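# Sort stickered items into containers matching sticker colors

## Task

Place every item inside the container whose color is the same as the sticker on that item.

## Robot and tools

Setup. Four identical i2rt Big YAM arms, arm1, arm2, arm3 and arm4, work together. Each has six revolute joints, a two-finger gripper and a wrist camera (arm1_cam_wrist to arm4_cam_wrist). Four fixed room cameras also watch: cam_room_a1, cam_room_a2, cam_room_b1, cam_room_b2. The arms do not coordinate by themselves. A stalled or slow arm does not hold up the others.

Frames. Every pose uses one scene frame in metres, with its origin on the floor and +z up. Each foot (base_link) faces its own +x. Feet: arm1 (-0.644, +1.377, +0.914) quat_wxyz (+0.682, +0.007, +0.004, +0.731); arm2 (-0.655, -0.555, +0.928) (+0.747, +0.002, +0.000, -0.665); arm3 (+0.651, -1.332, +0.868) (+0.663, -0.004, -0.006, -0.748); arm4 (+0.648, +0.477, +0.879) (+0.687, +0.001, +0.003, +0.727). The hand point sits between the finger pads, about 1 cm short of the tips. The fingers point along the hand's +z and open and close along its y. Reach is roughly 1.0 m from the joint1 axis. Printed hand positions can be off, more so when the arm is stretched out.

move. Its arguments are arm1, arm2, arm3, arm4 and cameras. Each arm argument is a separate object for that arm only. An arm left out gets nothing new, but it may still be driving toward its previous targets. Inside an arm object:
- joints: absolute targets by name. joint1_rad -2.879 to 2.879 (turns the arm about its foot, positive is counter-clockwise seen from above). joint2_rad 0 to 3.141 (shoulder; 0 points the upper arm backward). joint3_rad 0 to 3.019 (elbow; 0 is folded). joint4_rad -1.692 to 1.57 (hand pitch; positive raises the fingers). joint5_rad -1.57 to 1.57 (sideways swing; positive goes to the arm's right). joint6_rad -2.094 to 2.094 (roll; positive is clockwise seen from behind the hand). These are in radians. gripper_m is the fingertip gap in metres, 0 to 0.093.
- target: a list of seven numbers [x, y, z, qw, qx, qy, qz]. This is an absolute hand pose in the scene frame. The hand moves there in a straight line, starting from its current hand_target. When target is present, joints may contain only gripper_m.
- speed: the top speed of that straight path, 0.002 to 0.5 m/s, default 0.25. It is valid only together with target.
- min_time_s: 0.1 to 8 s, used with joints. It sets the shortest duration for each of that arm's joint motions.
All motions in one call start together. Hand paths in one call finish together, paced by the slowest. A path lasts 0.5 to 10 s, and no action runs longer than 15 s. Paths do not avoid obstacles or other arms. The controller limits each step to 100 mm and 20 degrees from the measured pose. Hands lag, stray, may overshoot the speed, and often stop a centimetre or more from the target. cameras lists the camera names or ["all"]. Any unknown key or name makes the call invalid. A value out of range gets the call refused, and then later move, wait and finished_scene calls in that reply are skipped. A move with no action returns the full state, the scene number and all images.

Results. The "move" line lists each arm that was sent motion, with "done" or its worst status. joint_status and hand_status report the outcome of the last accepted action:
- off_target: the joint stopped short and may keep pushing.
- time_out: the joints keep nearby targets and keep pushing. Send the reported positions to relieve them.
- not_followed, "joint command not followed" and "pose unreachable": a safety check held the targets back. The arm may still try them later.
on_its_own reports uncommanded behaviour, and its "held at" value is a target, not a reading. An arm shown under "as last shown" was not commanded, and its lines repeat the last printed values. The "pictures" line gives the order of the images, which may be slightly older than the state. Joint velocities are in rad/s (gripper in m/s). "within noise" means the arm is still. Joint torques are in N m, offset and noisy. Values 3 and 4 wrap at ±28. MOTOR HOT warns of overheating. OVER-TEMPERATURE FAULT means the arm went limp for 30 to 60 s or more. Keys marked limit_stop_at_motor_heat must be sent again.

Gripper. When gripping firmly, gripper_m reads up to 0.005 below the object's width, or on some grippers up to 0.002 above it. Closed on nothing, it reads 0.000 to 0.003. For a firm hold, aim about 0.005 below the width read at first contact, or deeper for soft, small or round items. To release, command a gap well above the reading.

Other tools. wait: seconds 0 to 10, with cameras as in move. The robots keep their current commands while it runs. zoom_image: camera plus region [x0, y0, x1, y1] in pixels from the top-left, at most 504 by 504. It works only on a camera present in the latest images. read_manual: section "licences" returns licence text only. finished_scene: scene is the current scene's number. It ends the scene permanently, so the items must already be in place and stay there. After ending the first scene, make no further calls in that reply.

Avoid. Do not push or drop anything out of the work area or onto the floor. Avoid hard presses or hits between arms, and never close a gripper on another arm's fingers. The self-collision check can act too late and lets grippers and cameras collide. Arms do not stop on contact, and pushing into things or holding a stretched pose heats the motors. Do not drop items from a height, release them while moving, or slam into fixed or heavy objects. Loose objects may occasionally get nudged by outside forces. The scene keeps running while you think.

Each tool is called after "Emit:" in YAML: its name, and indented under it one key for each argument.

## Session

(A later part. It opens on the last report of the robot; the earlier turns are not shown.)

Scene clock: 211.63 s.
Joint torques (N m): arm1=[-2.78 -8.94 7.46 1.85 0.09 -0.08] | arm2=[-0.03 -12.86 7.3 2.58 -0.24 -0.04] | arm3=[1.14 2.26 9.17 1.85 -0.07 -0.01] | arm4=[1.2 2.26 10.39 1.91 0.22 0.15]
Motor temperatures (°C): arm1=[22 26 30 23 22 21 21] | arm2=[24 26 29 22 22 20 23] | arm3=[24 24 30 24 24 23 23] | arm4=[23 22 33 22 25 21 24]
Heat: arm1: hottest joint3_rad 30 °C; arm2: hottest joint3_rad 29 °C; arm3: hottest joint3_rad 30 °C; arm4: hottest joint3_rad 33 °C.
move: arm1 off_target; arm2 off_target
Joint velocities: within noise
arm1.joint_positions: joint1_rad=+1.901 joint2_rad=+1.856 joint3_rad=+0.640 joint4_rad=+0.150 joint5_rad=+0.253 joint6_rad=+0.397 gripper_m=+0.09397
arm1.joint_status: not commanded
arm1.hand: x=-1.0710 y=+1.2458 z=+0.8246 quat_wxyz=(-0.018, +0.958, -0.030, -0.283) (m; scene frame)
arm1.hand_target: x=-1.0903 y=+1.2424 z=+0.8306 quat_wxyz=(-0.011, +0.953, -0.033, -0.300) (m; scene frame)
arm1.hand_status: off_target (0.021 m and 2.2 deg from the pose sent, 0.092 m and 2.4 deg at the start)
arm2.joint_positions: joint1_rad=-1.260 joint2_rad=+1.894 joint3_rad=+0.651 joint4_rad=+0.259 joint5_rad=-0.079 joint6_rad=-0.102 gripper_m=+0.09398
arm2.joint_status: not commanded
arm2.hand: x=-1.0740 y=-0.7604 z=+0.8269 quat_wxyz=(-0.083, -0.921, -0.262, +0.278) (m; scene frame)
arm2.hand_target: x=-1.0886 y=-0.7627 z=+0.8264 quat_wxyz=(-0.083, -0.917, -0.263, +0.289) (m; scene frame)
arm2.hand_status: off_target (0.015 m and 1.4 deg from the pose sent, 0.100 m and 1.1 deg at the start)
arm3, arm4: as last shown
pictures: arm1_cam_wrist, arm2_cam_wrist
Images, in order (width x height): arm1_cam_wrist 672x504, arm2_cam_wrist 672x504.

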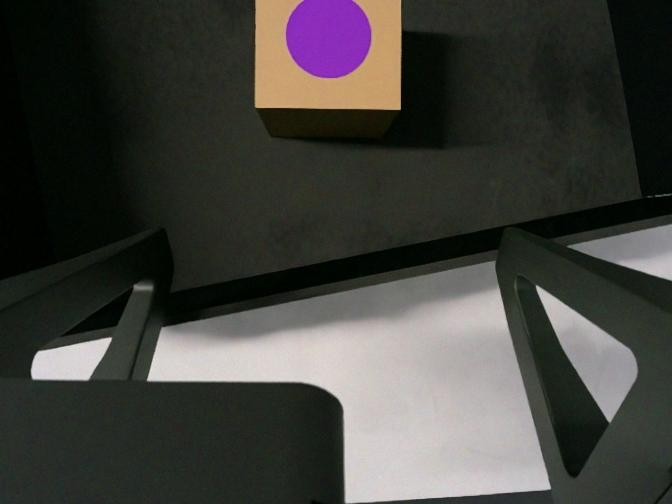

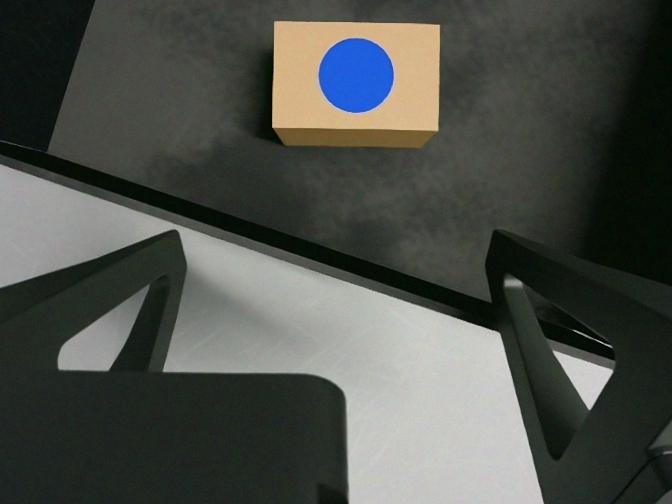

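Emit:
move:
  arm1: {"target":[-1.124,1.243,0.788,0.0105,-0.9531,0.0333,0.3005],"speed":0.1}
  arm2: {"target":[-1.114,-0.772,0.784,-0.0829,-0.9168,-0.2628,0.2891],"speed":0.1}
  cameras: ["arm1_cam_wrist","arm2_cam_wrist"]

Scene clock: 222.67 s.
Joint torques (N m): arm1=[-1.38 -7.3 5.26 1.21 -0.12 -0.22] | arm2=[-0.26 -12.75 5.9 2.25 -0.05 0.12] | arm3=[1.26 2.26 9.21 1.88 -0.08 -0.02] | arm4=[1.08 2.55 10.33 1.88 0.19 0.2]
Motor temperatures (°C): arm1=[22 26 30 23 21 21 21] | arm2=[24 26 28 22 22 20 23] | arm3=[24 24 30 24 24 23 23] | arm4=[23 22 33 22 25 21 24]
Heat: arm1: hottest joint3_rad 30 °C; arm2: hottest joint3_rad 28 °C; arm3: hottest joint3_rad 30 °C; arm4: hottest joint3_rad 33 °C.
move: arm1 off_target; arm2 off_target
Joint velocities: within noise
arm1.joint_positions: joint1_rad=+1.861 joint2_rad=+1.984 joint3_rad=+0.762 joint4_rad=+0.250 joint5_rad=+0.240 joint6_rad=+0.383 gripper_m=+0.09397
arm1.joint_status: not commanded
arm1.hand: x=-1.1318 y=+1.2398 z=+0.8115 quat_wxyz=(-0.001, +0.946, -0.046, -0.322) (m; scene frame)
arm1.hand_target: x=-1.1229 y=+1.2433 z=+0.7891 quat_wxyz=(-0.010, +0.953, -0.033, -0.300) (m; scene frame)
arm1.hand_status: off_target (0.025 m and 3.2 deg from the pose sent, 0.065 m and 2.2 deg at the start)
arm2.joint_positions: joint1_rad=-1.261 joint2_rad=+2.031 joint3_rad=+0.758 joint4_rad=+0.334 joint5_rad=-0.085 joint6_rad=-0.123 gripper_m=+0.09398
arm2.joint_status: not commanded
arm2.hand: x=-1.1122 y=-0.7788 z=+0.8011 quat_wxyz=(-0.086, -0.911, -0.271, +0.299) (m; scene frame)
arm2.hand_target: x=-1.1133 y=-0.7717 z=+0.7846 quat_wxyz=(-0.083, -0.917, -0.263, +0.289) (m; scene frame)
arm2.hand_status: off_target (0.019 m and 1.7 deg from the pose sent, 0.060 m and 1.4 deg at the start)
arm3, arm4: as last shown
pictures: arm1_cam_wrist, arm2_cam_wrist
Images, in order (width x height): arm1_cam_wrist 672x504, arm2_cam_wrist 672x504.

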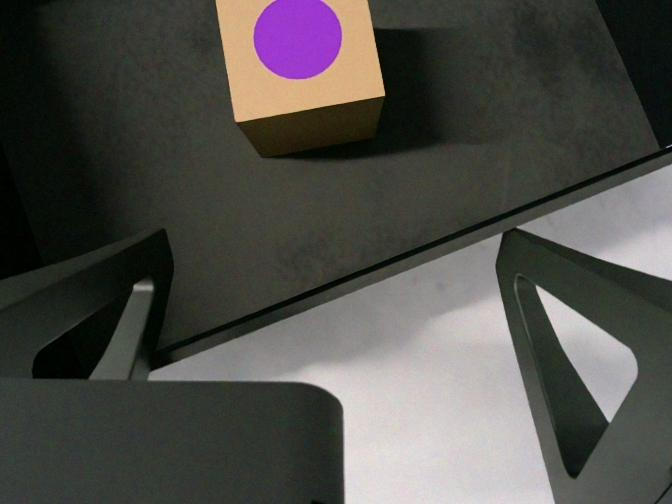

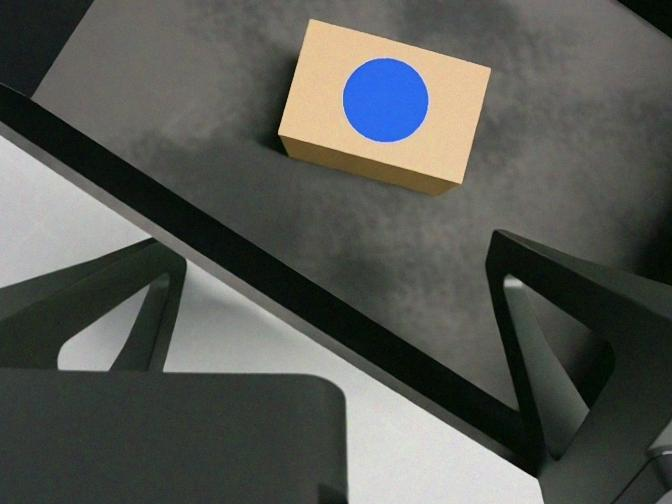

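Emit:
move:
  arm1: {"target":[-1.10,1.243,0.92,0,0.9994,-0.035,0],"speed":0.15}
  arm2: {"target":[-1.095,-0.765,0.92,0,0.951,0.309,0],"speed":0.15}
  cameras: ["arm1_cam_wrist","arm2_cam_wrist"]

Scene clock: 238.70 s.
Joint torques (N m): arm1=[-2.67 -14.68 11.58 -0.09 -0.03 -0.04] | arm2=[1.49 -18.55 11.69 0.14 0.11 -0.07] | arm3=[1.2 2.32 9.21 1.85 -0.09 -0.01] | arm4=[0.91 2.55 10.29 2.07 0.24 0.19]
Motor temperatures (°C): arm1=[22 26 30 23 21 21 21] | arm2=[24 26 28 22 22 20 23] | arm3=[24 24 30 24 24 23 23] | arm4=[23 22 33 22 25 21 24]
Heat: arm1: hottest joint3_rad 30 °C; arm2: hottest joint3_rad 28 °C; arm3: hottest joint3_rad 30 °C; arm4: hottest joint3_rad 33 °C.
move: arm1 off_target; arm2 off_target
Joint velocities: within noise
arm1.joint_positions: joint1_rad=+1.797 joint2_rad=+1.831 joint3_rad=+1.103 joint4_rad=-0.911 joint5_rad=-0.005 joint6_rad=+0.363 gripper_m=+0.09397
arm1.joint_status: not commanded
arm1.hand: x=-1.0773 y=+1.2453 z=+0.8978 quat_wxyz=(-0.010, +0.999, -0.034, +0.025) (m; scene frame)
arm1.hand_target: x=-1.0990 y=+1.2433 z=+0.9202 quat_wxyz=(+0.000, +0.999, -0.035, +0.000) (m; scene frame)
arm1.hand_status: off_target (0.032 m and 3.1 deg from the pose sent, 0.113 m and 37.6 deg at the start)
arm2.joint_positions: joint1_rad=-1.252 joint2_rad=+1.844 joint3_rad=+1.125 joint4_rad=-0.887 joint5_rad=-0.005 joint6_rad=-0.169 gripper_m=+0.09398
arm2.joint_status: not commanded
arm2.hand: x=-1.0792 y=-0.7535 z=+0.9043 quat_wxyz=(+0.001, -0.954, -0.298, -0.019) (m; scene frame)
arm2.hand_target: x=-1.0943 y=-0.7648 z=+0.9203 quat_wxyz=(+0.000, -0.951, -0.309, +0.000) (m; scene frame)
arm2.hand_status: off_target (0.025 m and 2.6 deg from the pose sent, 0.121 m and 36.4 deg at the start)
arm3.joint_positions: joint1_rad=+0.075 joint2_rad=+0.603 joint3_rad=+1.391 joint4_rad=-1.324 joint5_rad=-0.185 joint6_rad=-0.597 gripper_m=+0.09396
arm3.joint_status: not commanded
arm3.hand: x=+0.6714 y=-1.5539 z=+1.4174 quat_wxyz=(-0.295, -0.381, -0.775, +0.409) (m; scene frame)
arm3.hand_target: x=+0.6715 y=-1.5515 z=+1.4286 quat_wxyz=(-0.300, -0.376, -0.770, +0.420) (m; scene frame)
arm3.hand_status: not commanded
arm4: as last shown
pictures: arm1_cam_wrist, arm2_cam_wrist
Images, in order (width x height): arm1_cam_wrist 672x504, arm2_cam_wrist 672x504.

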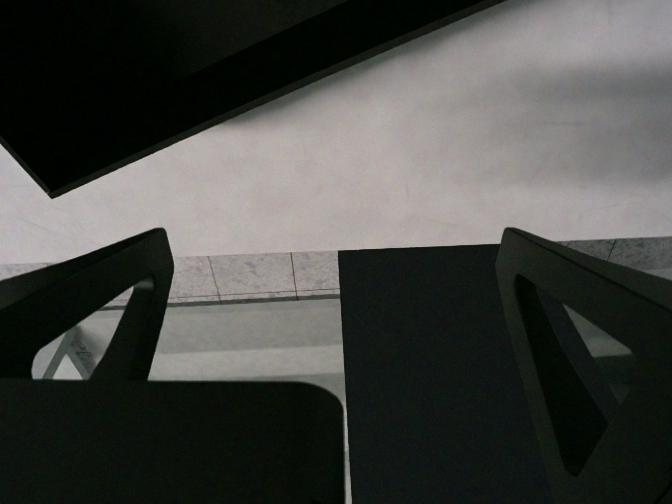

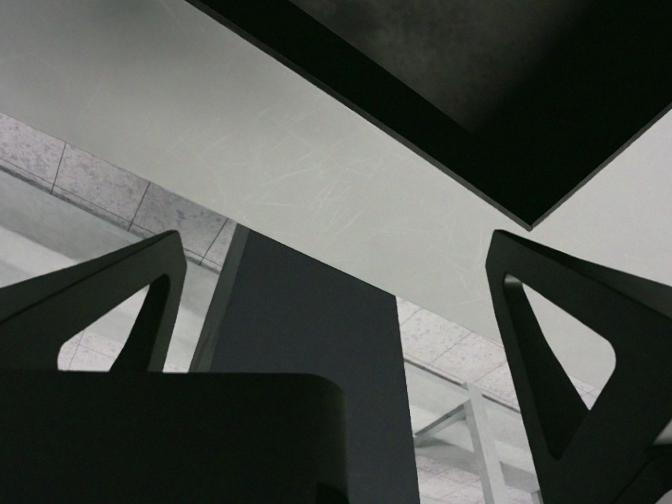

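Emit:
move:
  arm1: {"target":[-1.20,1.23,0.90,0,0.9994,0.0349,0],"speed":0.15}
  arm2: {"target":[-1.155,-0.788,0.90,0,0.9877,0.1564,0],"speed":0.15}
  cameras: ["arm1_cam_wrist","arm2_cam_wrist"]

Scene clock: 254.13 s.
Joint torques (N m): arm1=[-2.9 -15.21 12.83 -0.03 -0.03 -0.02] | arm2=[0.73 -17.14 12.75 0.23 0.14 0.22] | arm3=[1.26 2.43 9.2 1.83 -0.08 -0.02] | arm4=[1.26 2.43 10.48 1.87 0.19 0.21]
Motor temperatures (°C): arm1=[22 26 32 23 21 21 21] | arm2=[24 26 29 22 22 20 23] | arm3=[24 24 30 24 24 23 23] | arm4=[23 22 34 22 25 21 24]
Heat: arm1: hottest joint3_rad 32 °C; arm2: hottest joint3_rad 29 °C; arm3: hottest joint3_rad 30 °C; arm4: hottest joint3_rad 34 °C.
move: arm1 off_target; arm2 off_target
Joint velocities: within noise
arm1.joint_positions: joint1_rad=+1.770 joint2_rad=+2.039 joint3_rad=+1.429 joint4_rad=-0.996 joint5_rad=-0.005 joint6_rad=+0.196 gripper_m=+0.09397
arm1.joint_status: not commanded
arm1.hand: x=-1.1815 y=+1.2295 z=+0.8929 quat_wxyz=(-0.004, +0.999, +0.036, +0.010) (m; scene frame)
arm1.hand_target: x=-1.1994 y=+1.2303 z=+0.9002 quat_wxyz=(+0.000, +0.999, +0.035, +0.000) (m; scene frame)
arm1.hand_status: off_target (0.020 m and 1.3 deg from the pose sent, 0.124 m and 8.5 deg at the start)
arm2.joint_positions: joint1_rad=-1.252 joint2_rad=+1.965 joint3_rad=+1.324 joint4_rad=-0.925 joint5_rad=-0.005 joint6_rad=+0.107 gripper_m=+0.09398
arm2.joint_status: not commanded
arm2.hand: x=-1.1418 y=-0.7826 z=+0.9042 quat_wxyz=(-0.002, -0.986, -0.164, +0.000) (m; scene frame)
arm2.hand_target: x=-1.1544 y=-0.7878 z=+0.9000 quat_wxyz=(+0.000, -0.988, -0.157, +0.000) (m; scene frame)
arm2.hand_status: off_target (0.015 m and 0.9 deg from the pose sent, 0.083 m and 16.8 deg at the start)
arm3, arm4: as last shown
pictures: arm1_cam_wrist, arm2_cam_wrist
Images, in order (width x height): arm1_cam_wrist 672x504, arm2_cam_wrist 672x504.

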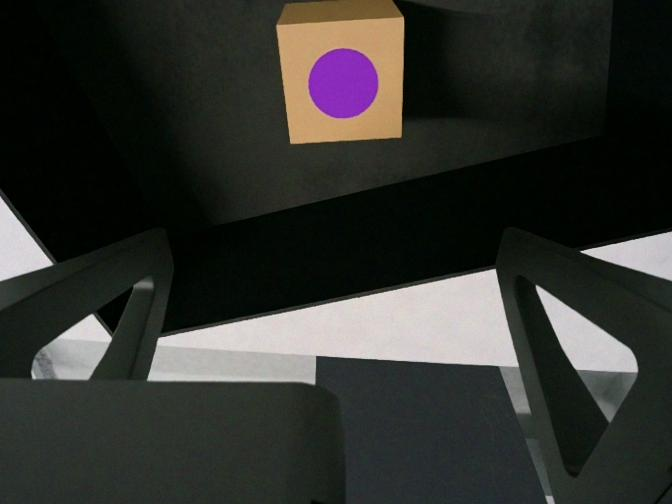

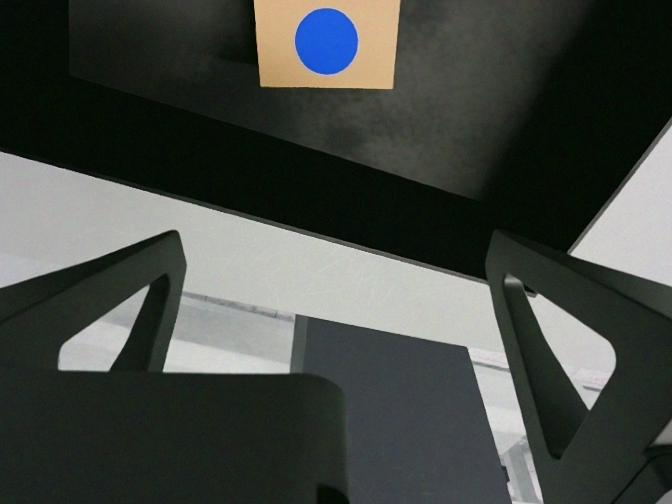

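Emit:
move:
  arm1: {"target":[-1.172,1.235,0.84,0,0.9994,0.0349,0],"speed":0.1}
  arm2: {"target":[-1.157,-0.792,0.835,0,0.9877,0.1564,0],"speed":0.1}
  cameras: ["arm1_cam_wrist","arm2_cam_wrist"]

Scene clock: 261.20 s.
Joint torques (N m): arm1=[-2.43 -16.21 7.88 0.91 -0.04 -0.01] | arm2=[1.08 -18.49 10.89 1.17 0.13 0.21] | arm3=[1.26 2.32 9.21 1.85 -0.08 -0.01] | arm4=[1.2 1.96 10.33 1.77 0.23 0.13]
Motor temperatures (°C): arm1=[22 26 32 23 21 21 21] | arm2=[24 26 30 22 22 20 23] | arm3=[24 24 30 24 24 23 23] | arm4=[23 22 34 22 25 21 24]
Heat: arm1: hottest joint3_rad 32 °C; arm2: hottest joint3_rad 30 °C; arm3: hottest joint3_rad 30 °C; arm4: hottest joint3_rad 34 °C.
move: arm1 done; arm2 off_target
Joint velocities: within noise
arm1.joint_positions: joint1_rad=+1.770 joint2_rad=+2.084 joint3_rad=+1.341 joint4_rad=-0.852 joint5_rad=-0.005 joint6_rad=+0.196 gripper_m=+0.09397
arm1.joint_status: not commanded
arm1.hand: x=-1.1675 y=+1.2336 z=+0.8426 quat_wxyz=(-0.002, +0.999, +0.036, +0.005) (m; scene frame)
arm1.hand_target: x=-1.1720 y=+1.2350 z=+0.8400 quat_wxyz=(+0.000, +0.999, +0.035, +0.000) (m; scene frame)
arm1.hand_status: done (0.005 m and 0.6 deg from the pose sent, 0.054 m and 1.3 deg at the start)
arm2.joint_positions: joint1_rad=-1.252 joint2_rad=+2.086 joint3_rad=+1.324 joint4_rad=-0.823 joint5_rad=-0.005 joint6_rad=+0.113 gripper_m=+0.09398
arm2.joint_status: not commanded
arm2.hand: x=-1.1444 y=-0.7837 z=+0.8416 quat_wxyz=(+0.001, -0.987, -0.161, -0.009) (m; scene frame)
arm2.hand_target: x=-1.1563 y=-0.7918 z=+0.8352 quat_wxyz=(+0.000, -0.988, -0.157, +0.000) (m; scene frame)
arm2.hand_status: off_target (0.016 m and 1.1 deg from the pose sent, 0.072 m and 0.9 deg at the start)
arm3, arm4: as last shown
pictures: arm1_cam_wrist, arm2_cam_wrist
Images, in order (width x height): arm1_cam_wrist 672x504, arm2_cam_wrist 672x504.

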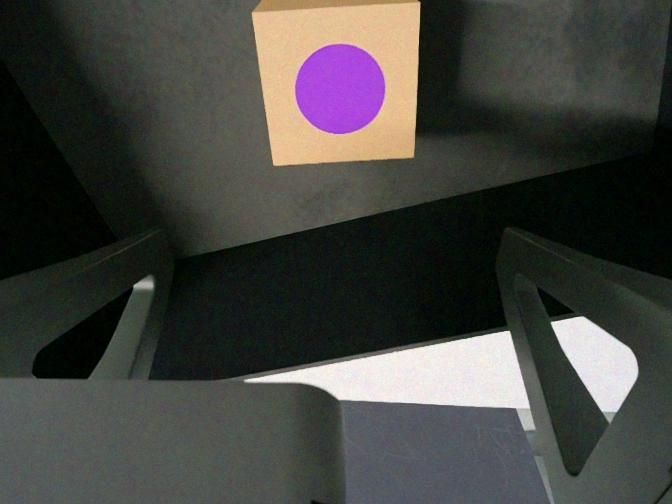

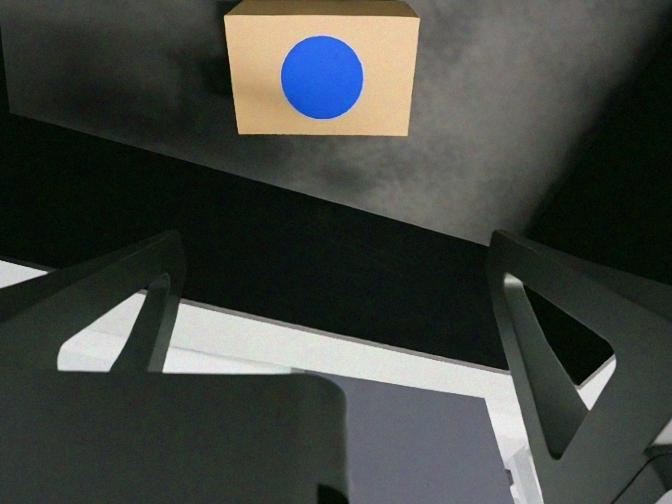

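Emit:
move:
  arm1: {"target":[-1.167,1.238,0.764,0,0.9994,0.0349,0],"speed":0.08}
  arm2: {"target":[-1.152,-0.796,0.747,0,0.9877,0.1564,0],"speed":0.08}
  cameras: ["arm1_cam_wrist","arm2_cam_wrist"]

Scene clock: 270.40 s.
Joint torques (N m): arm1=[-2.61 -14.92 6.26 0.84 -0.05 -0.04] | arm2=[1.61 -18.43 9.5 1.01 0.1 0.16] | arm3=[1.32 2.32 9.18 1.83 -0.09 -0.01] | arm4=[0.91 2.26 10.43 1.94 0.18 0.17]
Motor temperatures (°C): arm1=[22 27 32 23 21 21 21] | arm2=[24 26 31 22 22 20 23] | arm3=[24 24 30 24 24 23 23] | arm4=[23 22 34 22 25 21 24]
Heat: arm1: hottest joint3_rad 32 °C; arm2: hottest joint3_rad 31 °C; arm3: hottest joint3_rad 30 °C; arm4: hottest joint3_rad 34 °C.
move: arm1 done; arm2 off_target
Joint velocities: within noise
arm1.joint_positions: joint1_rad=+1.770 joint2_rad=+2.213 joint3_rad=+1.325 joint4_rad=-0.697 joint5_rad=-0.005 joint6_rad=+0.196 gripper_m=+0.09397
arm1.joint_status: not commanded
arm1.hand: x=-1.1670 y=+1.2343 z=+0.7704 quat_wxyz=(-0.001, +0.999, +0.036, +0.000) (m; scene frame)
arm1.hand_target: x=-1.1669 y=+1.2380 z=+0.7641 quat_wxyz=(+0.000, +0.999, +0.035, +0.000) (m; scene frame)
arm1.hand_status: done (0.007 m and 0.2 deg from the pose sent, 0.079 m and 0.6 deg at the start)
arm2.joint_positions: joint1_rad=-1.247 joint2_rad=+2.243 joint3_rad=+1.328 joint4_rad=-0.654 joint5_rad=-0.005 joint6_rad=+0.128 gripper_m=+0.09398
arm2.joint_status: not commanded
arm2.hand: x=-1.1467 y=-0.7874 z=+0.7603 quat_wxyz=(-0.001, -0.988, -0.156, -0.001) (m; scene frame)
arm2.hand_target: x=-1.1514 y=-0.7957 z=+0.7474 quat_wxyz=(+0.000, -0.988, -0.156, +0.000) (m; scene frame)
arm2.hand_status: off_target (0.017 m and 0.2 deg from the pose sent, 0.096 m and 1.1 deg at the start)
arm3, arm4: as last shown
pictures: arm1_cam_wrist, arm2_cam_wrist
Images, in order (width x height): arm1_cam_wrist 672x504, arm2_cam_wrist 672x504.

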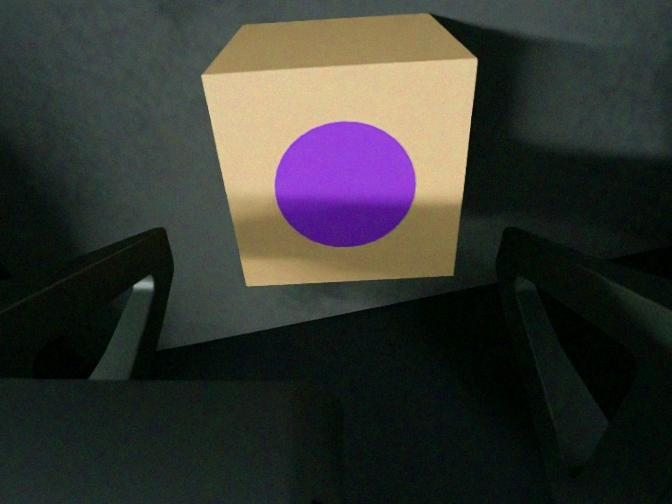

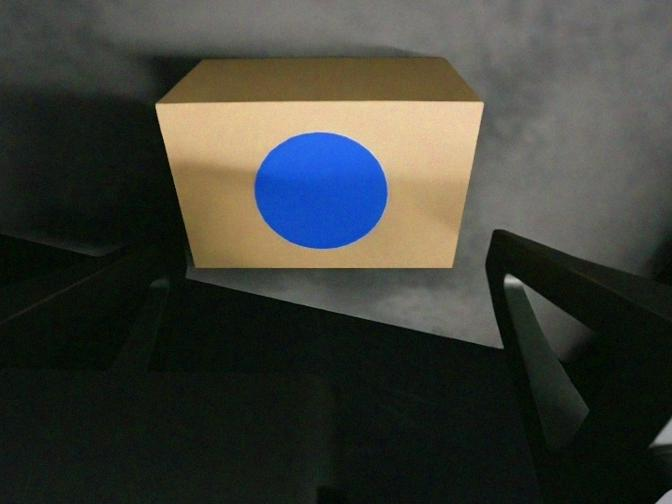

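Emit:
move:
  arm1: {"target":[-1.153,1.241,0.731,0,0.9994,0.0349,0],"speed":0.06}
  arm2: {"target":[-1.133,-0.795,0.704,0,0.9877,0.1564,0],"speed":0.06}
  cameras: ["arm1_cam_wrist","arm2_cam_wrist"]

Scene clock: 282.10 s.
Joint torques (N m): arm1=[-1.79 -14.97 5.9 0.87 -0.05 0.03] | arm2=[1.79 -17.32 5.83 1.68 -0.14 0.17] | arm3=[1.38 2.2 9.21 1.84 -0.08 -0.02] | arm4=[1.2 2.61 10.37 2.03 0.21 0.19]
Motor temperatures (°C): arm1=[22 27 31 23 21 21 21] | arm2=[24 27 30 22 22 20 23] | arm3=[24 24 30 24 24 23 23] | arm4=[23 22 34 22 25 21 24]
Heat: arm1: hottest joint3_rad 31 °C; arm2: hottest joint3_rad 30 °C; arm3: hottest joint3_rad 30 °C; arm4: hottest joint3_rad 34 °C.
move: arm1 done; arm2 off_target
Joint velocities: within noise
arm1.joint_positions: joint1_rad=+1.770 joint2_rad=+2.256 joint3_rad=+1.284 joint4_rad=-0.610 joint5_rad=-0.005 joint6_rad=+0.195 gripper_m=+0.09397
arm1.joint_status: not commanded
arm1.hand: x=-1.1541 y=+1.2380 z=+0.7388 quat_wxyz=(-0.001, +0.999, +0.036, -0.002) (m; scene frame)
arm1.hand_target: x=-1.1531 y=+1.2409 z=+0.7312 quat_wxyz=(+0.000, +0.999, +0.035, +0.000) (m; scene frame)
arm1.hand_status: done (0.008 m and 0.2 deg from the pose sent, 0.042 m and 0.2 deg at the start)
arm2.joint_positions: joint1_rad=-1.233 joint2_rad=+2.292 joint3_rad=+1.328 joint4_rad=-0.564 joint5_rad=+0.002 joint6_rad=+0.141 gripper_m=+0.09398
arm2.joint_status: not commanded
arm2.hand: x=-1.1502 y=-0.7959 z=+0.7349 quat_wxyz=(-0.004, -0.988, -0.156, +0.019) (m; scene frame)
arm2.hand_target: x=-1.1320 y=-0.7941 z=+0.7058 quat_wxyz=(+0.000, -0.988, -0.156, +0.000) (m; scene frame)
arm2.hand_status: off_target (0.035 m and 2.3 deg from the pose sent, 0.058 m and 0.1 deg at the start)
arm3: as last shown
arm4.joint_positions: joint1_rad=+1.495 joint2_rad=+0.639 joint3_rad=+1.389 joint4_rad=-1.317 joint5_rad=-0.003 joint6_rad=-0.014 gripper_m=+0.09398
arm4.joint_status: not commanded
arm4.hand: x=+0.4036 y=+0.4839 z=+1.4184 quat_wxyz=(-0.005, +0.875, -0.002, -0.483) (m; scene frame)
arm4.hand_target: x=+0.4021 y=+0.4833 z=+1.4394 quat_wxyz=(-0.002, +0.864, -0.007, -0.504) (m; scene frame)
arm4.hand_status: not commanded
pictures: arm1_cam_wrist, arm2_cam_wrist
Images, in order (width x height): arm1_cam_wrist 672x504, arm2_cam_wrist 672x504.

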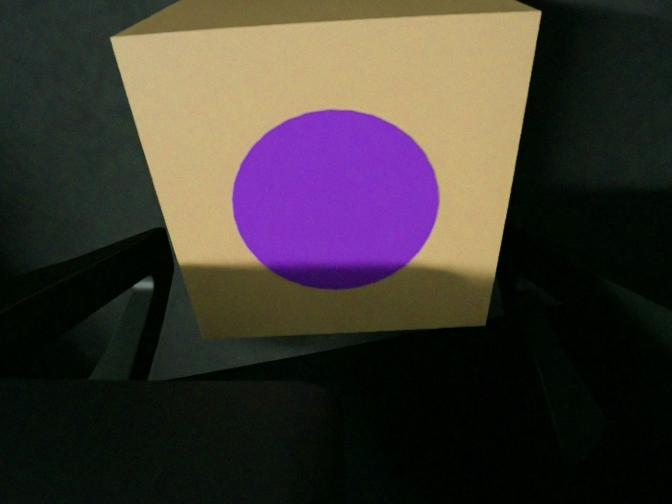

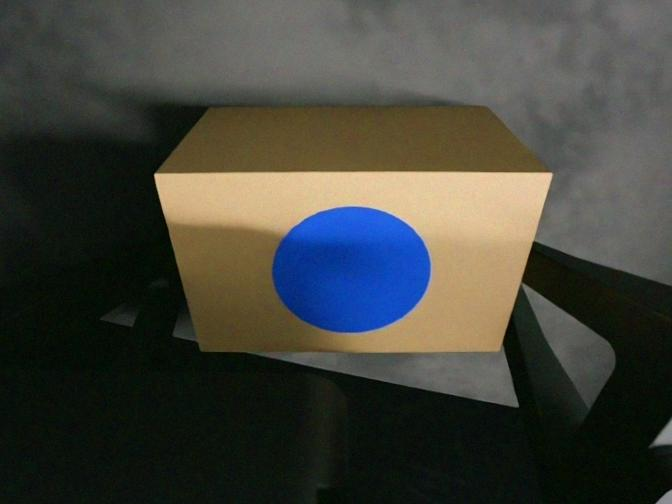

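Emit:
move:
  arm1: {"joints":{"gripper_m":0.05}}
  arm2: {"target":[-1.15,-0.80,0.81,0,0.9877,0.1564,0],"speed":0.1}
  cameras: ["arm1_cam_wrist","arm2_cam_wrist"]

Emit:
move:
  arm2: {"joints":{"joint6_rad":1.71},"min_time_s":2}
  cameras: ["arm2_cam_wrist"]

Scene clock: 309.10 s.
Joint torques (N m): arm1=[-2.49 -14.86 5.74 0.92 0.01 0.02] | arm2=[1.14 -22.18 9.11 0.16 -0.15 0.11] | arm3=[1.44 2.32 9.21 1.81 -0.07 -0.02] | arm4=[0.79 2.32 10.45 1.92 0.21 0.19]
Motor temperatures (°C): arm1=[22 27 30 23 21 21 21] | arm2=[24 27 28 22 22 20 23] | arm3=[24 24 30 24 24 23 23] | arm4=[23 22 34 22 25 21 24]
Heat: arm1: hottest joint3_rad 30 °C; arm2: hottest joint3_rad 28 °C; arm3: hottest joint3_rad 30 °C; arm4: hottest joint3_rad 34 °C.
move: arm1 done; arm2 off_target
Joint velocities: within noise
arm1.joint_positions: joint1_rad=+1.770 joint2_rad=+2.256 joint3_rad=+1.284 joint4_rad=-0.610 joint5_rad=-0.005 joint6_rad=+0.195 gripper_m=+0.05134
arm1.joint_status: all done
arm1.hand: x=-1.1541 y=+1.2379 z=+0.7388 quat_wxyz=(+0.000, +0.999, +0.036, -0.001) (m; scene frame)
arm1.hand_target: x=-1.1531 y=+1.2410 z=+0.7312 quat_wxyz=(+0.000, +0.999, +0.035, +0.000) (m; scene frame)
arm1.hand_status: not commanded
arm2.joint_positions: joint1_rad=-1.233 joint2_rad=+2.165 joint3_rad=+1.328 joint4_rad=-0.746 joint5_rad=+0.001 joint6_rad=+0.142 gripper_m=+0.09398
arm2.joint_status: not commanded
arm2.hand: x=-1.1428 y=-0.7926 z=+0.8013 quat_wxyz=(+0.004, -0.988, -0.156, -0.007) (m; scene frame)
arm2.hand_target: x=-1.1498 y=-0.7999 z=+0.8101 quat_wxyz=(+0.000, -0.988, -0.156, +0.000) (m; scene frame)
arm2.hand_status: off_target (0.014 m and 0.9 deg from the pose sent, 0.075 m and 2.2 deg at the start)
arm3, arm4: as last shown
pictures: arm1_cam_wrist, arm2_cam_wrist
Images, in order (width x height): arm1_cam_wrist 672x504, arm2_cam_wrist 672x504.

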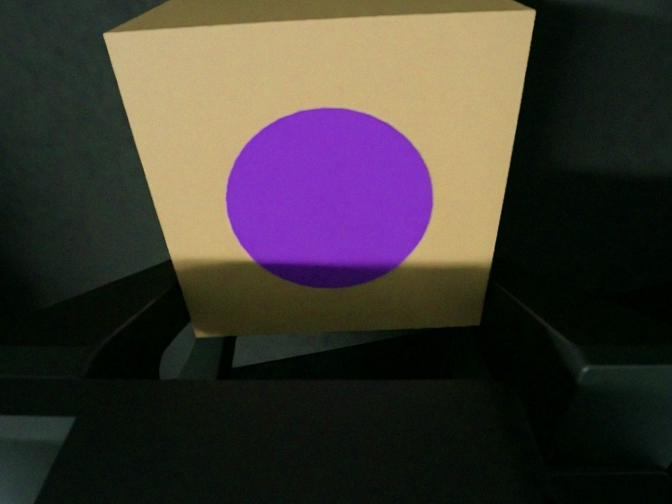

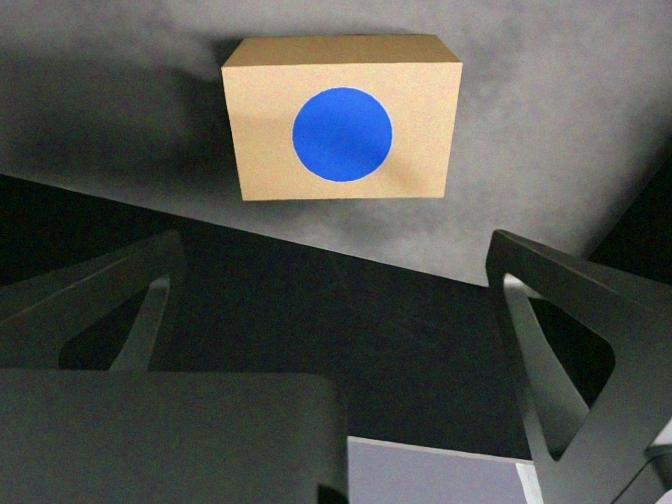

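Scene clock: 311.87 s.
Joint torques (N m): arm1=[-2.26 -14.92 5.81 0.84 0.03 -0.03] | arm2=[1.2 -22.01 9.01 0.05 -0.05 0.23] | arm3=[1.38 2.37 9.18 1.83 -0.07 -0.02] | arm4=[1.38 2.49 10.45 1.98 0.2 0.17]
Motor temperatures (°C): arm1=[22 27 30 23 21 21 21] | arm2=[24 27 28 22 22 20 23] | arm3=[24 24 30 24 24 23 23] | arm4=[23 22 34 22 25 21 24]
Heat: arm1: hottest joint3_rad 30 °C; arm2: hottest joint3_rad 28 °C; arm3: hottest joint3_rad 30 °C; arm4: hottest joint3_rad 34 °C.
move: arm2 done
Joint velocities: within noise
arm1, arm3, arm4: as last shown
arm2.joint_positions: joint1_rad=-1.233 joint2_rad=+2.164 joint3_rad=+1.328 joint4_rad=-0.746 joint5_rad=+0.001 joint6_rad=+1.693 gripper_m=+0.09398
arm2.joint_status: all done
arm2.hand: x=-1.1429 y=-0.7926 z=+0.8015 quat_wxyz=(+0.007, -0.814, +0.581, -0.002) (m; scene frame)
arm2.hand_target: x=-1.1498 y=-0.7999 z=+0.8101 quat_wxyz=(+0.000, -0.811, +0.585, +0.000) (m; scene frame)
arm2.hand_status: not commanded
pictures: arm2_cam_wrist
Images, in order (width x height): arm2_cam_wrist 672x504.

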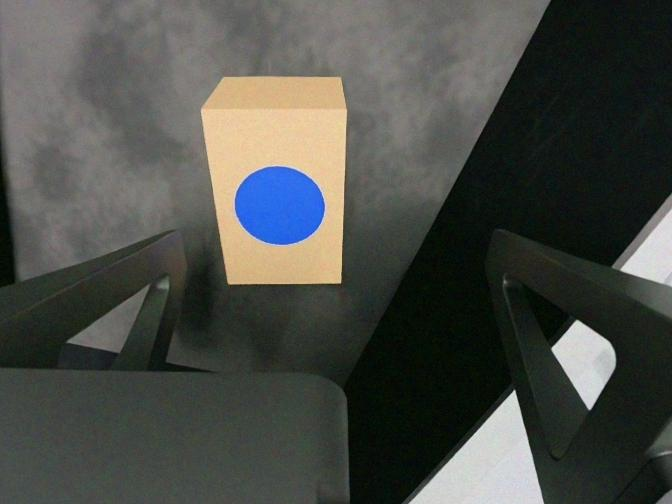

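Emit:
move:
  arm1: {"joints":{"gripper_m":0.035}}
  arm2: {"target":[-1.171,-0.807,0.765,0,0.8134,-0.5817,0],"speed":0.1}
  cameras: ["arm1_cam_wrist","arm2_cam_wrist"]

Scene clock: 339.77 s.
Joint torques (N m): arm1=[-2.73 -14.8 5.72 0.94 0.03 -0.01] | arm2=[0.91 -19.66 10.59 0.92 -0.05 0.1] | arm3=[1.26 2.32 9.2 1.85 -0.09 -0.02] | arm4=[1.32 2.14 10.37 2 0.19 0.16]
Motor temperatures (°C): arm1=[22 28 29 23 21 21 22] | arm2=[24 27 29 22 22 20 23] | arm3=[24 24 30 24 24 23 23] | arm4=[23 22 35 22 24 21 24]
Heat: arm1: hottest joint3_rad 29 °C; arm2: hottest joint3_rad 29 °C; arm3: hottest joint3_rad 30 °C; arm4: hottest joint3_rad 35 °C.
move: arm1 off_target; arm2 off_target
Joint velocities: within noise
arm1.joint_positions: joint1_rad=+1.770 joint2_rad=+2.256 joint3_rad=+1.284 joint4_rad=-0.610 joint5_rad=-0.005 joint6_rad=+0.195 gripper_m=+0.05134
arm1.joint_status: gripper_m off_target (ended at +0.05134, target +0.03500)
arm1.hand: x=-1.1541 y=+1.2379 z=+0.7388 quat_wxyz=(+0.000, +0.999, +0.036, -0.001) (m; scene frame)
arm1.hand_target: x=-1.1531 y=+1.2410 z=+0.7312 quat_wxyz=(+0.000, +0.999, +0.035, +0.000) (m; scene frame)
arm1.hand_status: not commanded
arm2.joint_positions: joint1_rad=-1.233 joint2_rad=+2.252 joint3_rad=+1.393 joint4_rad=-0.730 joint5_rad=+0.001 joint6_rad=+1.694 gripper_m=+0.09398
arm2.joint_status: not commanded
arm2.hand: x=-1.1564 y=-0.7992 z=+0.7710 quat_wxyz=(+0.010, -0.814, +0.581, -0.004) (m; scene frame)
arm2.hand_target: x=-1.1704 y=-0.8067 z=+0.7654 quat_wxyz=(+0.000, -0.813, +0.582, +0.000) (m; scene frame)
arm2.hand_status: off_target (0.018 m and 1.3 deg from the pose sent, 0.048 m and 0.9 deg at the start)
arm3, arm4: as last shown
pictures: arm1_cam_wrist, arm2_cam_wrist
Images, in order (width x height): arm1_cam_wrist 672x504, arm2_cam_wrist 672x504.

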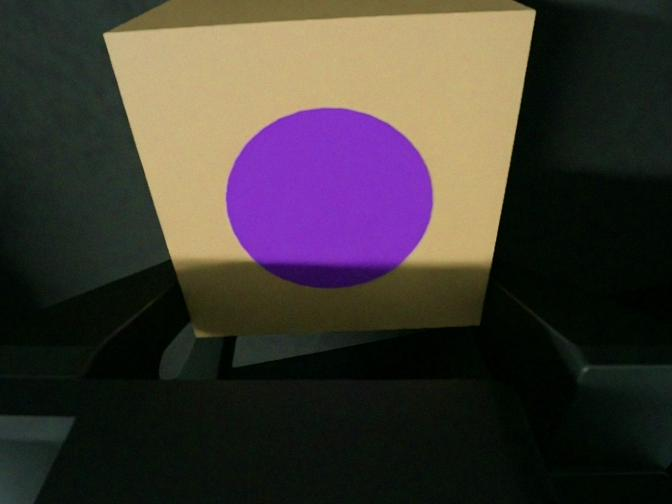

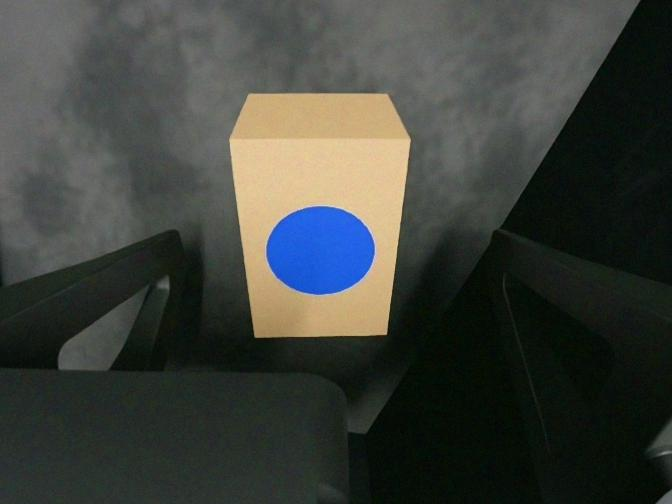

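Emit:
move:
  arm1: {"joints":{"gripper_m":0.093}}
  arm2: {"target":[-1.173,-0.814,0.71,0,0.8134,-0.5817,0],"speed":0.08}

Emit:
move:
  arm1: {"target":[-1.188,1.239,0.731,0,0.9994,0.0349,0],"speed":0.06}
  cameras: ["arm1_cam_wrist","arm2_cam_wrist"]

Scene clock: 347.70 s.
Joint torques (N m): arm1=[-2.26 -15.33 5.72 1.11 -0.06 0.01] | arm2=[1.61 -17.96 9.47 1.17 -0.02 0.18] | arm3=[1.32 2.32 9.21 1.88 -0.07 -0.02] | arm4=[1.49 2.32 10.45 1.87 0.23 0.18]
Motor temperatures (°C): arm1=[22 28 29 23 21 21 22] | arm2=[24 28 30 22 22 20 23] | arm3=[24 24 30 24 24 23 23] | arm4=[23 22 35 22 24 21 24]
Heat: arm1: hottest joint3_rad 29 °C; arm2: hottest joint3_rad 30 °C; arm3: hottest joint3_rad 30 °C; arm4: hottest joint3_rad 35 °C.
move: arm1 done; arm2 off_target
Joint velocities: within noise
arm1.joint_positions: joint1_rad=+1.770 joint2_rad=+2.256 joint3_rad=+1.284 joint4_rad=-0.610 joint5_rad=-0.005 joint6_rad=+0.195 gripper_m=+0.09296
arm1.joint_status: all done
arm1.hand: x=-1.1541 y=+1.2379 z=+0.7388 quat_wxyz=(+0.000, +0.999, +0.036, -0.001) (m; scene frame)
arm1.hand_target: x=-1.1531 y=+1.2410 z=+0.7312 quat_wxyz=(+0.000, +0.999, +0.035, +0.000) (m; scene frame)
arm1.hand_status: not commanded
arm2.joint_positions: joint1_rad=-1.233 joint2_rad=+2.341 joint3_rad=+1.446 joint4_rad=-0.660 joint5_rad=+0.001 joint6_rad=+1.694 gripper_m=+0.09398
arm2.joint_status: not commanded
arm2.hand: x=-1.1733 y=-0.8074 z=+0.7352 quat_wxyz=(-0.005, -0.814, +0.581, +0.004) (m; scene frame)
arm2.hand_target: x=-1.1717 y=-0.8132 z=+0.7108 quat_wxyz=(+0.000, -0.813, +0.582, +0.000) (m; scene frame)
arm2.hand_status: off_target (0.026 m and 0.7 deg from the pose sent, 0.065 m and 1.2 deg at the start)
arm3.joint_positions: joint1_rad=+0.075 joint2_rad=+0.603 joint3_rad=+1.391 joint4_rad=-1.324 joint5_rad=-0.185 joint6_rad=-0.597 gripper_m=+0.09396
arm3.joint_status: not commanded
arm3.hand: x=+0.6714 y=-1.5539 z=+1.4174 quat_wxyz=(-0.295, -0.381, -0.775, +0.409) (m; scene frame)
arm3.hand_target: x=+0.6715 y=-1.5515 z=+1.4286 quat_wxyz=(-0.300, -0.376, -0.770, +0.420) (m; scene frame)
arm3.hand_status: not commanded
arm4: as last shown
pictures: none

Scene clock: 348.87 s.
Joint torques (N m): arm1=[-2.61 -16.21 9.51 -0.02 0.05 -0.07] | arm2=[1.49 -18.02 9.46 1.16 -0.02 0.19] | arm3=[1.38 2.26 9.24 1.84 -0.08 -0.01] | arm4=[1.38 2.78 10.37 1.98 0.21 0.16]
Motor temperatures (°C): arm1=[22 28 29 23 21 21 22] | arm2=[24 28 30 22 22 20 23] | arm3=[24 24 30 24 24 23 23] | arm4=[23 22 35 22 24 21 24]
Heat: arm1: hottest joint3_rad 29 °C; arm2: hottest joint3_rad 30 °C; arm3: hottest joint3_rad 30 °C; arm4: hottest joint3_rad 35 °C.
move: arm1 off_target
Joint velocities: within noise
arm1.joint_positions: joint1_rad=+1.762 joint2_rad=+2.306 joint3_rad=+1.369 joint4_rad=-0.655 joint5_rad=-0.007 joint6_rad=+0.188 gripper_m=+0.09296
arm1.joint_status: not commanded
arm1.hand: x=-1.1753 y=+1.2367 z=+0.7323 quat_wxyz=(-0.001, +0.999, +0.036, +0.003) (m; scene frame)
arm1.hand_target: x=-1.1878 y=+1.2392 z=+0.7313 quat_wxyz=(+0.000, +0.999, +0.035, +0.000) (m; scene frame)
arm1.hand_status: off_target (0.013 m and 0.4 deg from the pose sent, 0.035 m and 0.2 deg at the start)
arm2, arm3, arm4: as last shown
pictures: arm1_cam_wrist, arm2_cam_wrist
Images, in order (width x height): arm1_cam_wrist 672x504, arm2_cam_wrist 672x504.

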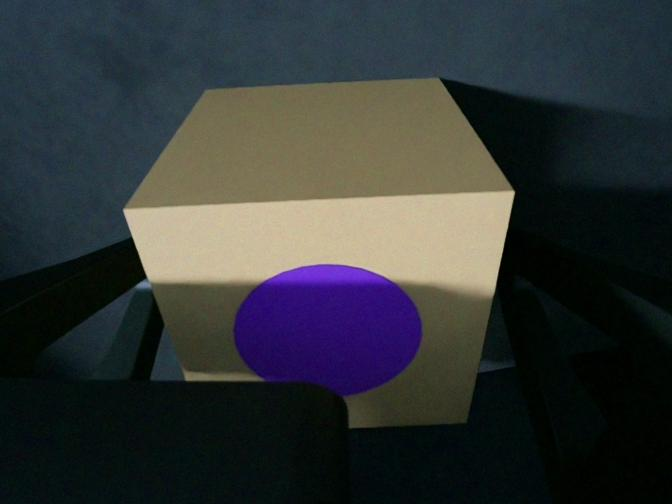

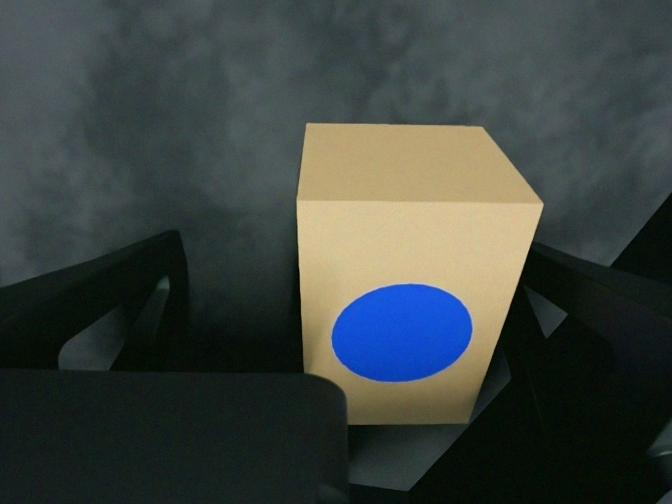

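Emit:
move:
  arm1: {"joints":{"gripper_m":0.035}}
  arm2: {"target":[-1.158,-0.806,0.775,0,0.8134,-0.5817,0],"speed":0.1}
  cameras: ["arm1_cam_wrist","arm2_cam_wrist"]

Scene clock: 354.47 s.
Joint torques (N m): arm1=[-2.78 -15.62 9.33 -0.03 0.07 -0.07] | arm2=[1.38 -22.48 6.41 0.16 -0.02 0.17] | arm3=[1.26 2.32 9.25 1.84 -0.08 -0.02] | arm4=[1.2 2.32 10.48 1.96 0.22 0.18]
Motor temperatures (°C): arm1=[21 27 29 23 21 21 22] | arm2=[24 28 29 22 22 20 23] | arm3=[24 24 30 24 24 23 23] | arm4=[23 22 35 22 24 21 24]
Heat: arm1: hottest joint3_rad 29 °C; arm2: hottest joint3_rad 29 °C; arm3: hottest joint3_rad 30 °C; arm4: hottest joint3_rad 35 °C.
move: arm1 off_target; arm2 off_target
Joint velocities: within noise
arm1.joint_positions: joint1_rad=+1.762 joint2_rad=+2.306 joint3_rad=+1.369 joint4_rad=-0.656 joint5_rad=-0.007 joint6_rad=+0.187 gripper_m=+0.05326
arm1.joint_status: gripper_m off_target (ended at +0.05329, target +0.03500)
arm1.hand: x=-1.1750 y=+1.2367 z=+0.7321 quat_wxyz=(+0.000, +0.999, +0.036, +0.004) (m; scene frame)
arm1.hand_target: x=-1.1877 y=+1.2392 z=+0.7312 quat_wxyz=(+0.000, +0.999, +0.035, +0.000) (m; scene frame)
arm1.hand_status: not commanded
arm2.joint_positions: joint1_rad=-1.233 joint2_rad=+2.243 joint3_rad=+1.401 joint4_rad=-0.702 joint5_rad=+0.001 joint6_rad=+1.694 gripper_m=+0.09398
arm2.joint_status: not commanded
arm2.hand: x=-1.1690 y=-0.8054 z=+0.7783 quat_wxyz=(-0.010, -0.814, +0.581, +0.007) (m; scene frame)
arm2.hand_target: x=-1.1582 y=-0.8059 z=+0.7751 quat_wxyz=(+0.000, -0.813, +0.582, +0.000) (m; scene frame)
arm2.hand_status: off_target (0.011 m and 1.4 deg from the pose sent, 0.043 m and 0.8 deg at the start)
arm3, arm4: as last shown
pictures: arm1_cam_wrist, arm2_cam_wrist
Images, in order (width x height): arm1_cam_wrist 672x504, arm2_cam_wrist 672x504.

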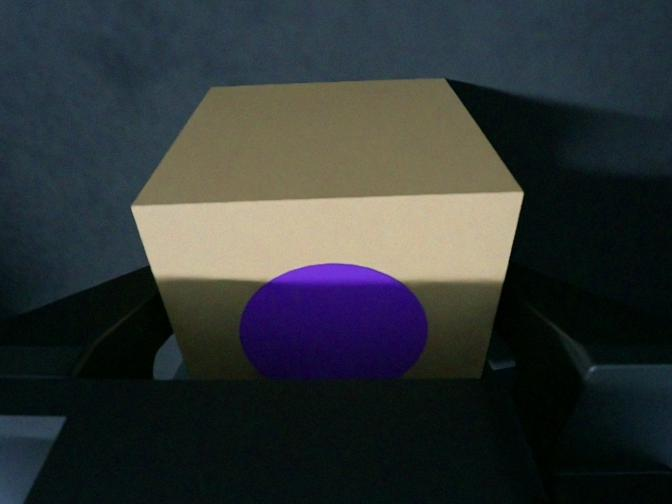

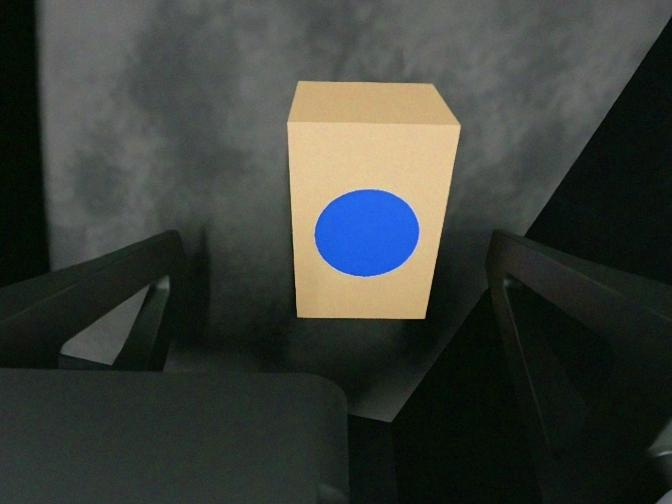

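Emit:
move:
  arm1: {"target":[-1.15,1.239,0.95,0,0.9994,0.0349,0],"speed":0.1}
  arm2: {"target":[-1.152,-0.804,0.74,0,0.8134,-0.5817,0],"speed":0.08}
  cameras: ["arm1_cam_wrist","arm2_cam_wrist"]

Scene clock: 363.10 s.
Joint torques (N m): arm1=[-1.44 -16.97 10.14 -0.24 0.08 0.13] | arm2=[1.55 -19.02 6.09 1.18 0 0.17] | arm3=[1.26 2.26 9.22 1.88 -0.08 -0.01] | arm4=[1.2 2.43 10.41 1.91 0.21 0.18]
Motor temperatures (°C): arm1=[21 27 30 23 21 21 22] | arm2=[24 28 29 22 22 20 23] | arm3=[24 24 30 24 24 23 23] | arm4=[23 22 35 22 24 21 24]
Heat: arm1: hottest joint3_rad 30 °C; arm2: hottest joint3_rad 29 °C; arm3: hottest joint3_rad 30 °C; arm4: hottest joint3_rad 35 °C.
move: arm1 off_target; arm2 off_target
Joint velocities: within noise
arm1.joint_positions: joint1_rad=+1.762 joint2_rad=+1.899 joint3_rad=+1.323 joint4_rad=-1.038 joint5_rad=-0.007 joint6_rad=+0.187 gripper_m=+0.05326
arm1.joint_status: not commanded
arm1.hand: x=-1.1436 y=+1.2436 z=+0.9330 quat_wxyz=(-0.003, +0.999, +0.036, +0.014) (m; scene frame)
arm1.hand_target: x=-1.1497 y=+1.2392 z=+0.9499 quat_wxyz=(+0.000, +0.999, +0.035, +0.000) (m; scene frame)
arm1.hand_status: off_target (0.019 m and 1.7 deg from the pose sent, 0.219 m and 0.5 deg at the start)
arm2.joint_positions: joint1_rad=-1.233 joint2_rad=+2.262 joint3_rad=+1.388 joint4_rad=-0.656 joint5_rad=+0.001 joint6_rad=+1.694 gripper_m=+0.09398
arm2.joint_status: not commanded
arm2.hand: x=-1.1678 y=-0.8048 z=+0.7646 quat_wxyz=(-0.016, -0.814, +0.581, +0.010) (m; scene frame)
arm2.hand_target: x=-1.1515 y=-0.8034 z=+0.7411 quat_wxyz=(+0.000, -0.813, +0.582, +0.000) (m; scene frame)
arm2.hand_status: off_target (0.029 m and 2.2 deg from the pose sent, 0.042 m and 1.4 deg at the start)
arm3, arm4: as last shown
pictures: arm1_cam_wrist, arm2_cam_wrist
Images, in order (width x height): arm1_cam_wrist 672x504, arm2_cam_wrist 672x504.

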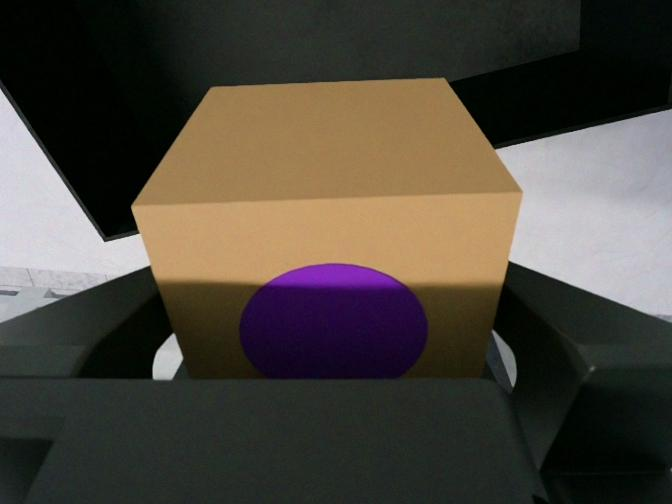

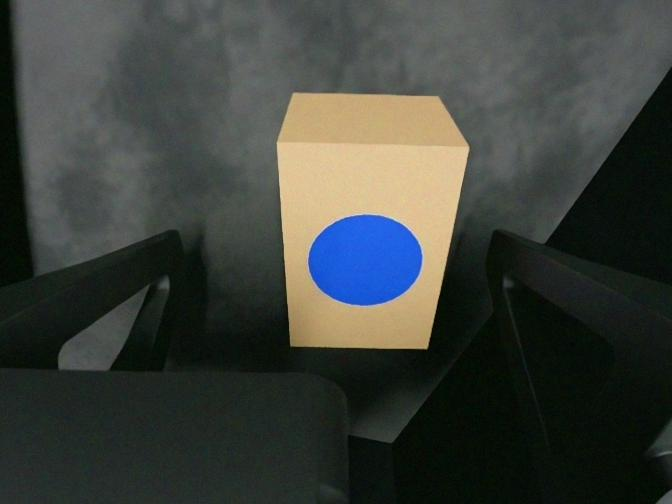

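Emit:
move:
  arm2: {"target":[-1.152,-0.804,0.79,0,0.8134,-0.5817,0],"joints":{"gripper_m":0.068},"speed":0.1}
  cameras: ["arm2_cam_wrist"]

Scene clock: 374.83 s.
Joint torques (N m): arm1=[-0.91 -16.5 10.17 0.08 0.04 0.04] | arm2=[1.55 -22.12 6.71 0.16 -0.01 0.18] | arm3=[1.38 2.37 9.24 1.85 -0.07 -0.01] | arm4=[1.49 2.67 10.51 1.87 0.18 0.18]
Motor temperatures (°C): arm1=[21 27 31 23 21 21 22] | arm2=[24 28 29 22 22 20 23] | arm3=[24 24 30 24 24 23 23] | arm4=[23 22 35 22 24 21 24]
Heat: arm1: hottest joint3_rad 31 °C; arm2: hottest joint3_rad 29 °C; arm3: hottest joint3_rad 30 °C; arm4: hottest joint3_rad 35 °C.
move: arm2 done
Joint velocities: within noise
arm1, arm3: as last shown
arm2.joint_positions: joint1_rad=-1.233 joint2_rad=+2.205 joint3_rad=+1.372 joint4_rad=-0.717 joint5_rad=+0.001 joint6_rad=+1.694 gripper_m=+0.06811
arm2.joint_status: all done
arm2.hand: x=-1.1608 y=-0.8014 z=+0.7908 quat_wxyz=(-0.007, -0.814, +0.581, +0.005) (m; scene frame)
arm2.hand_target: x=-1.1521 y=-0.8039 z=+0.7900 quat_wxyz=(+0.000, -0.813, +0.582, +0.000) (m; scene frame)
arm2.hand_status: done (0.009 m and 1.0 deg from the pose sent, 0.030 m and 2.2 deg at the start)
arm4.joint_positions: joint1_rad=+1.495 joint2_rad=+0.639 joint3_rad=+1.389 joint4_rad=-1.317 joint5_rad=-0.003 joint6_rad=-0.014 gripper_m=+0.09398
arm4.joint_status: not commanded
arm4.hand: x=+0.4036 y=+0.4839 z=+1.4184 quat_wxyz=(-0.005, +0.875, -0.002, -0.483) (m; scene frame)
arm4.hand_target: x=+0.4021 y=+0.4833 z=+1.4394 quat_wxyz=(-0.002, +0.864, -0.007, -0.504) (m; scene frame)
arm4.hand_status: not commanded
pictures: arm2_cam_wrist
Images, in order (width x height): arm2_cam_wrist 672x504.

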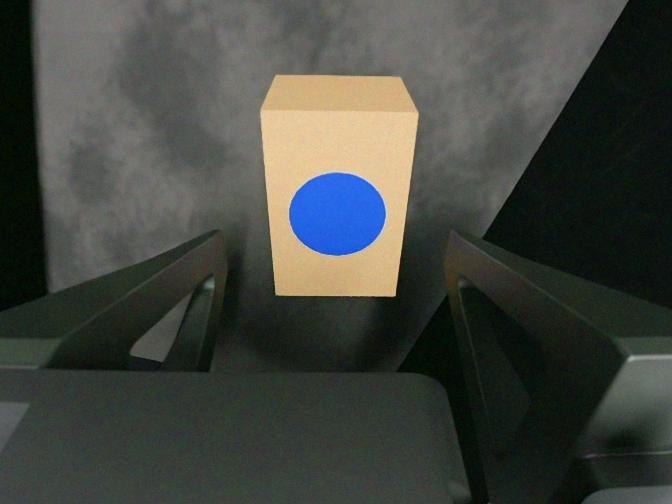

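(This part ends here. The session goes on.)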